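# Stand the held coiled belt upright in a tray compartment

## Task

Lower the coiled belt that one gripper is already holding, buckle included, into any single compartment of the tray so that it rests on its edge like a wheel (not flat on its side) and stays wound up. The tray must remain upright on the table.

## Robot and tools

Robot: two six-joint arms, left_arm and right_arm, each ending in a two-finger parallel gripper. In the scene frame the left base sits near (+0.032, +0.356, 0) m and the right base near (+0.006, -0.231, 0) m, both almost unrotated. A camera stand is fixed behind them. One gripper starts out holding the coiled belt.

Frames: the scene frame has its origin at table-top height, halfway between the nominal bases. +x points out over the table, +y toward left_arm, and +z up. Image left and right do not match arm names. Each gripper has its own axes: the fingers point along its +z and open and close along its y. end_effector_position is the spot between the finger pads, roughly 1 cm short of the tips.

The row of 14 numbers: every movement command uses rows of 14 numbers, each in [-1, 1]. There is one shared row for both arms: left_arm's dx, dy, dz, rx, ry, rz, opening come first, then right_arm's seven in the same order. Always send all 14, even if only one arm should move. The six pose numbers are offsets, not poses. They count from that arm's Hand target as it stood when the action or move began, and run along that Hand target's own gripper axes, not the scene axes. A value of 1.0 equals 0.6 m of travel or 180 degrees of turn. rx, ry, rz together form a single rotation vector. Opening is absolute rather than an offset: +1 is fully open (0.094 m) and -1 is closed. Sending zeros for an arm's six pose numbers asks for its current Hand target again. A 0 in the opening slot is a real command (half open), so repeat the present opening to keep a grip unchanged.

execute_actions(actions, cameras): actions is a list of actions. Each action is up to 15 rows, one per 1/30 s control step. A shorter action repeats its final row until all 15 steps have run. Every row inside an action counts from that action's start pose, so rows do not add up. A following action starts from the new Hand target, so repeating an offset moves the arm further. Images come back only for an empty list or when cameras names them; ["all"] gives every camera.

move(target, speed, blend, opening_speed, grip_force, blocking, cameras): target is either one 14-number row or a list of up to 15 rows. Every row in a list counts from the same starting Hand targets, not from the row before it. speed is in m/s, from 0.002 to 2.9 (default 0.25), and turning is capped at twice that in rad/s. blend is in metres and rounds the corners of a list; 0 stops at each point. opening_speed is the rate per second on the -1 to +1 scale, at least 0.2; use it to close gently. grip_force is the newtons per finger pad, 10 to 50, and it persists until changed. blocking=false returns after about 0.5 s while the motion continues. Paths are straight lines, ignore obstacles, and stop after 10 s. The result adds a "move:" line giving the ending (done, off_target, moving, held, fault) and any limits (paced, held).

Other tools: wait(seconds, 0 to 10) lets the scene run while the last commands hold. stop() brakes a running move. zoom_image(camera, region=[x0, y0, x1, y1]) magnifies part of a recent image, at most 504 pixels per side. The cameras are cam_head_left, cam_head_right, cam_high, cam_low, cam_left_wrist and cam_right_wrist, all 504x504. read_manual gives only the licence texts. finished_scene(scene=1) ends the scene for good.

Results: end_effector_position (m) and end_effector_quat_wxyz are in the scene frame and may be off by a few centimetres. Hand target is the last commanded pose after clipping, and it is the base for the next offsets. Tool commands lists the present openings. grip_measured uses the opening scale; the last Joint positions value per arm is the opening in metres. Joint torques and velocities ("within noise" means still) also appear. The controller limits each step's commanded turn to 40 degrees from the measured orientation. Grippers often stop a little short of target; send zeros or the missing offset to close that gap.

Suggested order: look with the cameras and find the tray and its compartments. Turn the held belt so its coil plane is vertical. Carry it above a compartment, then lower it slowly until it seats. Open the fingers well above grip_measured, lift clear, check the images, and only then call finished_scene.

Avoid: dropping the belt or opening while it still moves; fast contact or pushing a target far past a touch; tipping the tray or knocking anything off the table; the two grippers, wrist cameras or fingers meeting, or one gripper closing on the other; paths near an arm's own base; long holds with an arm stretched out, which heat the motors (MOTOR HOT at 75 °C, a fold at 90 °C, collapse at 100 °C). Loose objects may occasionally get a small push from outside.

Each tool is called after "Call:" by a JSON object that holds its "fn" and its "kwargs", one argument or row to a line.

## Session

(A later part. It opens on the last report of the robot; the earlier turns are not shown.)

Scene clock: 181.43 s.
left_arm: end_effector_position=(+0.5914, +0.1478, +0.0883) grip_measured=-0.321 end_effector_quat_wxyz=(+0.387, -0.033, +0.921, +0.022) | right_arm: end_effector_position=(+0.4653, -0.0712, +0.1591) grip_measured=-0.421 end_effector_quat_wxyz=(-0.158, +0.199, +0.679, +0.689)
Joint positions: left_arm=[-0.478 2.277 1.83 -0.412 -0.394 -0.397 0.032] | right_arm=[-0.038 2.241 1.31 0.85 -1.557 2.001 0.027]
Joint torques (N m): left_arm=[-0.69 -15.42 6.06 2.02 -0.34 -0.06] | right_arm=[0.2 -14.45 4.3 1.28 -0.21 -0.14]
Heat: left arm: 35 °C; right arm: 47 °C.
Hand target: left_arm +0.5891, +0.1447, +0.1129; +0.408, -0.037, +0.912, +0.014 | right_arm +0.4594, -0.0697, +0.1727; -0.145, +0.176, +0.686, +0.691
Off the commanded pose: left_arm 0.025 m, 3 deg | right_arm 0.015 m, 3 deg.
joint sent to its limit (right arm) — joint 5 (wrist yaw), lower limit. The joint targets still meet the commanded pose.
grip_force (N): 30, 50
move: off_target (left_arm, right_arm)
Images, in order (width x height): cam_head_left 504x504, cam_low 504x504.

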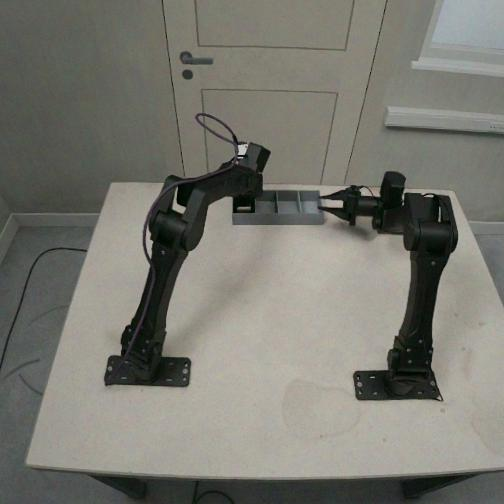

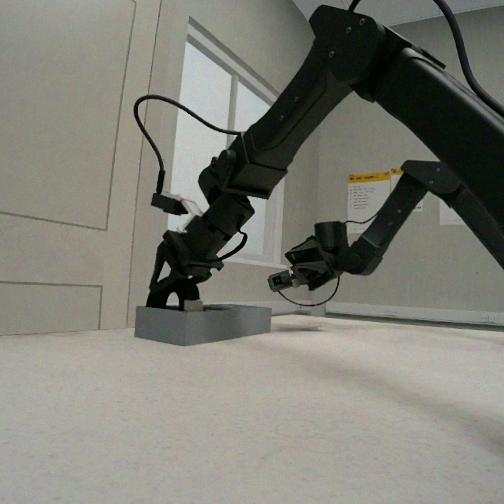

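Call:
{"fn": "move", "kwargs": {
  "target": [0.0155, 0, 0.009, 0, 0, 0, -0.6, 0, 0, 0, 0, 0, 0, -0.42],
  "speed": 0.04,
  "cameras": ["cam_low"]
}}

Call:
{"fn": "zoom_image", "kwargs": {
  "camera": "cam_low",
  "region": [110, 230, 290, 360]
}}

Scene clock: 184.13 s.
left_arm: end_effector_position=(+0.5889, +0.1468, +0.0788) grip_measured=-0.321 end_effector_quat_wxyz=(+0.388, -0.031, +0.921, +0.022) | right_arm: end_effector_position=(+0.4653, -0.0712, +0.1591) grip_measured=-0.421 end_effector_quat_wxyz=(-0.158, +0.199, +0.679, +0.689)
Joint positions: left_arm=[-0.482 2.277 1.79 -0.37 -0.396 -0.397 0.032] | right_arm=[-0.038 2.241 1.31 0.85 -1.557 2.001 0.027]
Joint torques (N m): left_arm=[-0.61 -15.28 5.96 1.96 -0.33 -0.07] | right_arm=[0.29 -14.52 4.22 1.29 -0.19 -0.15]
Heat: left arm: 35 °C; right arm: 47 °C.
Hand target: left_arm +0.5868, +0.1444, +0.1022; +0.407, -0.036, +0.912, +0.015 | right_arm +0.4594, -0.0697, +0.1727; -0.145, +0.176, +0.686, +0.691
Off the commanded pose: left_arm 0.024 m, 3 deg | right_arm 0.015 m, 3 deg.
joint sent to its limit (right arm) — joint 5 (wrist yaw), lower limit. The joint targets still meet the commanded pose.
grip_force (N): 30, 50
move: off_target (left_arm, right_arm)
Images, in order (width x height): cam_low 504x504.

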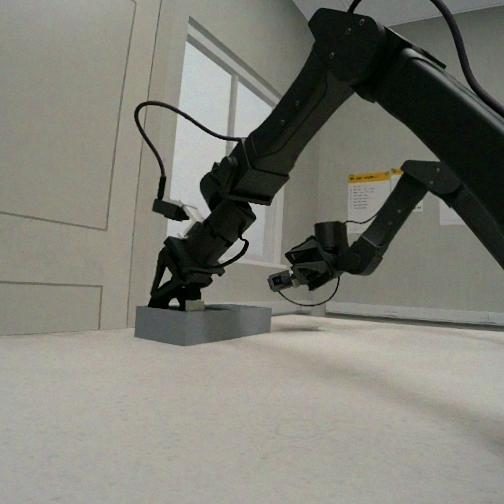

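Scaled by 2.800 from the camera's 504x504 image, which has a finer 720x720 frame.

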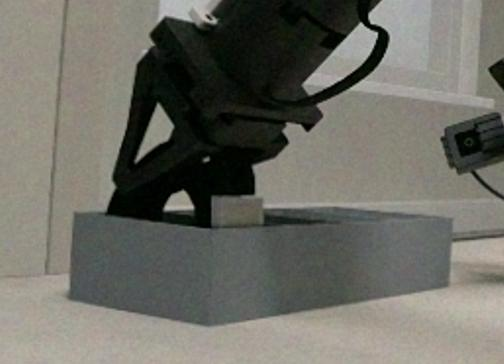

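Call:
{"fn": "move", "kwargs": {
  "target": [0.011, 0, 0.0085, 0, 0, 0, -0.6, 0, 0, 0, 0, 0, 0, -0.42],
  "speed": 0.04,
  "cameras": ["cam_low", "cam_head_left"]
}}

Call:
{"fn": "zoom_image", "kwargs": {
  "camera": "cam_low",
  "region": [110, 230, 290, 360]
}}

Call:
{"fn": "zoom_image", "kwargs": {
  "camera": "cam_head_left",
  "region": [200, 150, 300, 250]
}}

Scene clock: 189.67 s.
left_arm: end_effector_position=(+0.5892, +0.1470, +0.0749) grip_measured=-0.321 end_effector_quat_wxyz=(+0.392, -0.033, +0.919, +0.021) | right_arm: end_effector_position=(+0.4653, -0.0712, +0.1591) grip_measured=-0.421 end_effector_quat_wxyz=(-0.158, +0.199, +0.679, +0.689)
Joint positions: left_arm=[-0.482 2.277 1.768 -0.339 -0.398 -0.397 0.032] | right_arm=[-0.038 2.241 1.31 0.85 -1.557 2.001 0.027]
Joint torques (N m): left_arm=[-0.64 -14.82 5.89 1.99 -0.32 -0.08] | right_arm=[0.21 -14.49 4.23 1.28 -0.21 -0.13]
Heat: left arm: 34 °C; right arm: 47 °C.
Hand target: left_arm +0.5862, +0.1443, +0.0940; +0.407, -0.036, +0.912, +0.014 | right_arm +0.4594, -0.0697, +0.1727; -0.145, +0.176, +0.686, +0.691
Off the commanded pose: left_arm 0.019 m, 2 deg | right_arm 0.015 m, 3 deg.
joint sent to its limit (right arm) — joint 5 (wrist yaw), lower limit. The joint targets still meet the commanded pose.
grip_force (N): 30, 50
move: off_target (left_arm, right_arm)
Images, in order (width x height): cam_head_left 504x504, cam_low 504x504.

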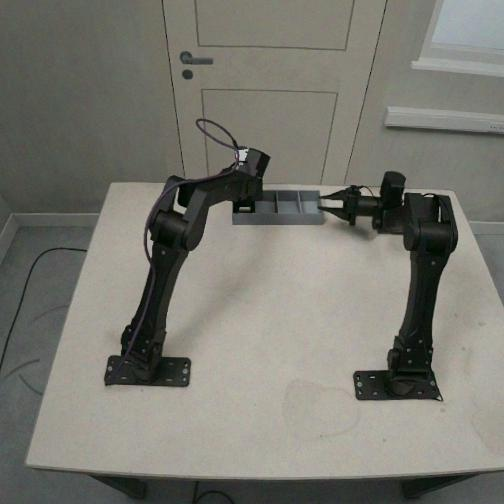

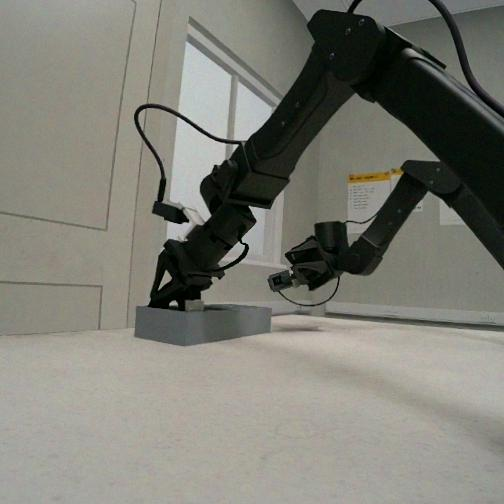

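Scaled by 2.800 from the camera's 504x504 image, which has a finer 720x720 frame.

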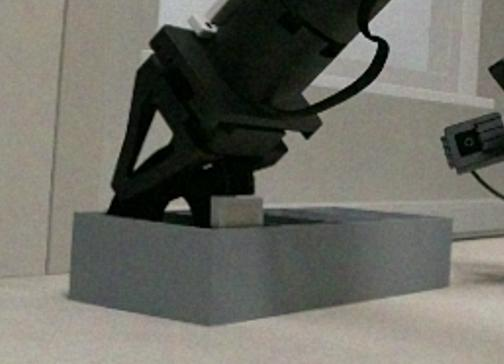

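Scaled by 5.040 from the camera's 504x504 image, which has a finer 720x720 frame.

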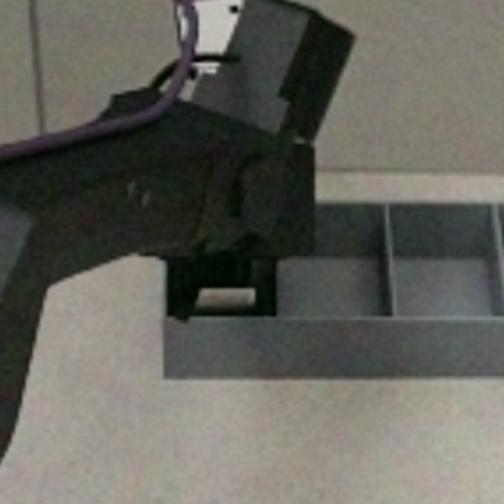

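Call:
{"fn": "move", "kwargs": {
  "target": [
    [-0.012, 0, -0.006, 0, -0.005, 0, -0.6, 0, 0, 0, 0, 0, 0, -0.42],
    [-0.012, 0, -0.006, 0, -0.005, 0, 0.02, 0, 0, 0, 0, 0, 0, -0.42],
    [-0.008, 0, -0.206, 0, -0.005, 0, 0.02, 0, 0, 0, 0, 0, 0, -0.42]
  ],
  "speed": [0.04, 0.04, 0.08],
  "opening_speed": 0.3,
  "cameras": ["cam_low", "cam_head_left", "cam_left_wrist", "cam_high"]
}}

Call:
{"fn": "zoom_image", "kwargs": {
  "camera": "cam_low",
  "region": [110, 230, 290, 360]
}}

Call:
{"fn": "zoom_image", "kwargs": {
  "camera": "cam_head_left",
  "region": [200, 150, 300, 250]
}}

Scene clock: 206.90 s.
left_arm: end_effector_position=(+0.5069, +0.1315, +0.1751) grip_measured=+0.018 end_effector_quat_wxyz=(+0.417, -0.033, +0.908, +0.008) | right_arm: end_effector_position=(+0.4653, -0.0712, +0.1591) grip_measured=-0.421 end_effector_quat_wxyz=(-0.158, +0.199, +0.679, +0.689)
Joint positions: left_arm=[-0.607 1.925 1.599 -0.502 -0.484 -0.485 0.048] | right_arm=[-0.038 2.241 1.31 0.85 -1.557 2.001 0.027]
Joint torques (N m): left_arm=[-0.27 -11.62 5.82 1.66 -0.39 -0.11] | right_arm=[0.27 -14.5 4.1 1.31 -0.2 -0.11]
Heat: left arm: 36 °C; right arm: 48 °C.
Hand target: left_arm +0.4977, +0.1376, +0.1800; +0.415, -0.036, +0.909, +0.015 | right_arm +0.4594, -0.0697, +0.1727; -0.145, +0.176, +0.686, +0.691
Off the commanded pose: left_arm 0.012 m, 1 deg | right_arm 0.015 m, 3 deg.
joint sent to its limit (right arm) — joint 5 (wrist yaw), lower limit. The joint targets still meet the commanded pose.
grip_force (N): 30, 50
move: off_target (left_arm, right_arm); target 2's new opening was sent with left_arm's hand 0.027 m and 3 deg from that target
Images, in order (width x height): cam_head_left 504x504, cam_high 504x504, cam_low 504x504, cam_left_wrist 504x504.

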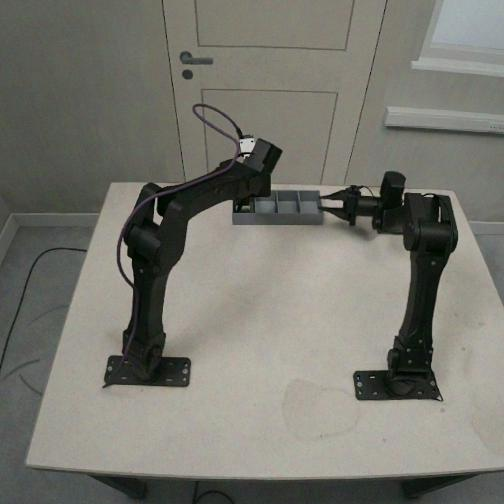

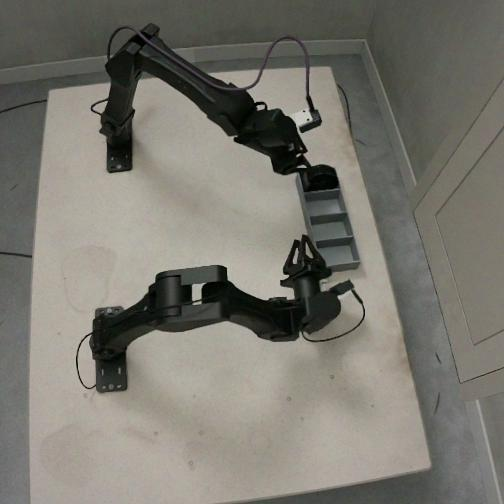

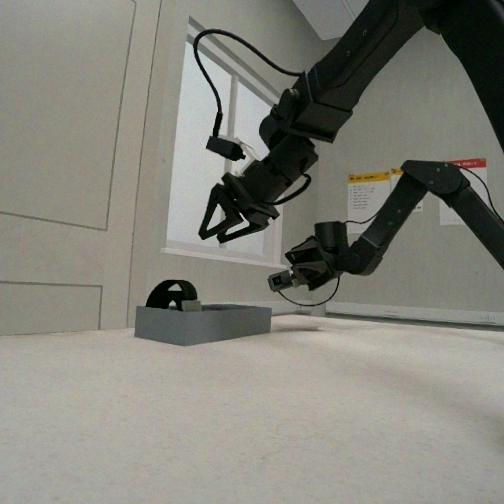

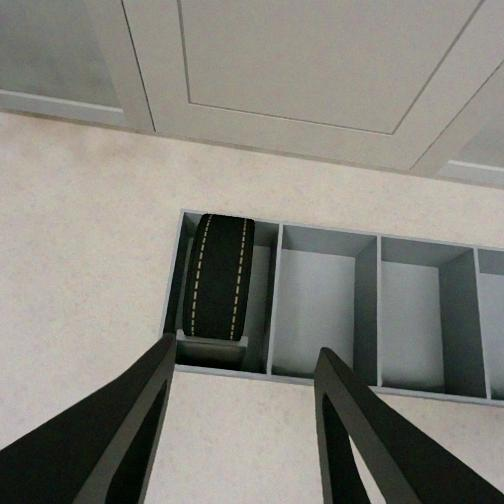

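Scaled by 2.800 from the camera's 504x504 image, which has a finer 720x720 frame.

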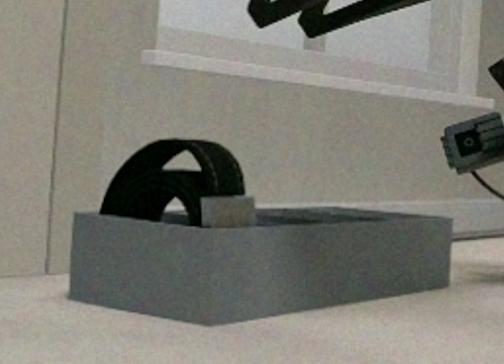

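Scaled by 5.040 from the camera's 504x504 image, which has a finer 720x720 frame.

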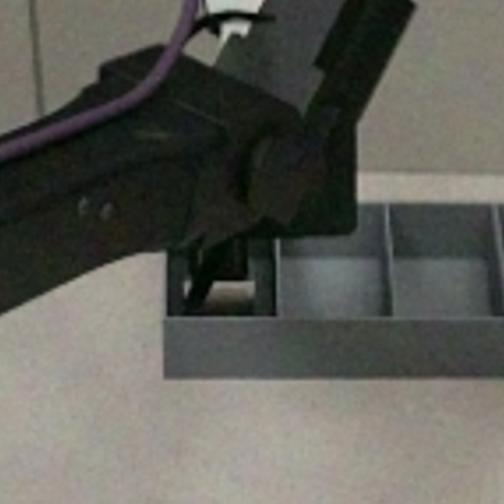

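Call:
{"fn": "wait", "kwargs": {
  "seconds": 0.2,
  "cameras": ["cam_low", "cam_left_wrist"]
}}

Call:
{"fn": "zoom_image", "kwargs": {
  "camera": "cam_low",
  "region": [110, 230, 290, 360]
}}

Scene clock: 210.43 s.
left_arm: end_effector_position=(+0.5068, +0.1316, +0.1750) grip_measured=+0.018 end_effector_quat_wxyz=(+0.417, -0.033, +0.908, +0.009) | right_arm: end_effector_position=(+0.4653, -0.0712, +0.1591) grip_measured=-0.421 end_effector_quat_wxyz=(-0.158, +0.199, +0.679, +0.689)
Joint positions: left_arm=[-0.607 1.925 1.599 -0.503 -0.484 -0.486 0.048] | right_arm=[-0.038 2.241 1.31 0.85 -1.557 2.001 0.027]
Joint torques (N m): left_arm=[-0.29 -11.59 5.85 1.59 -0.4 -0.11] | right_arm=[0.27 -14.57 4.1 1.25 -0.2 -0.15]
Heat: left arm: 36 °C; right arm: 48 °C.
Hand target: left_arm +0.4977, +0.1376, +0.1800; +0.415, -0.036, +0.909, +0.015 | right_arm +0.4594, -0.0697, +0.1727; -0.145, +0.176, +0.686, +0.691
Tool commands: left_gripper/opening=+0.02 right_gripper/opening=-0.42
Off the commanded pose: left_arm 0.012 m, 1 deg | right_arm 0.015 m, 3 deg.
grip_force (N): 30, 50
wait: 0.20 s; at rest from the start
Images, in order (width x height): cam_low 504x504, cam_left_wrist 504x504.

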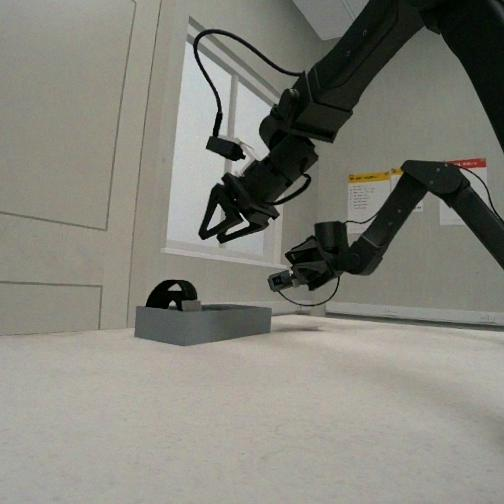

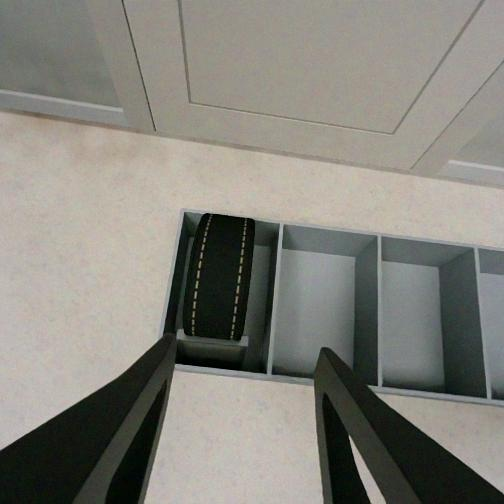

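Scaled by 2.800 from the camera's 504x504 image, which has a finer 720x720 frame.

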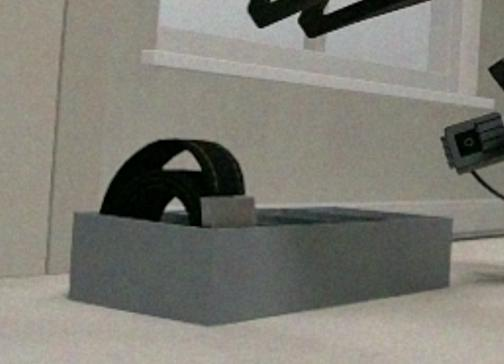

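Call:
{"fn": "finished_scene", "kwargs": {
  "scene": 3
}}

The scene is finished: the task was done.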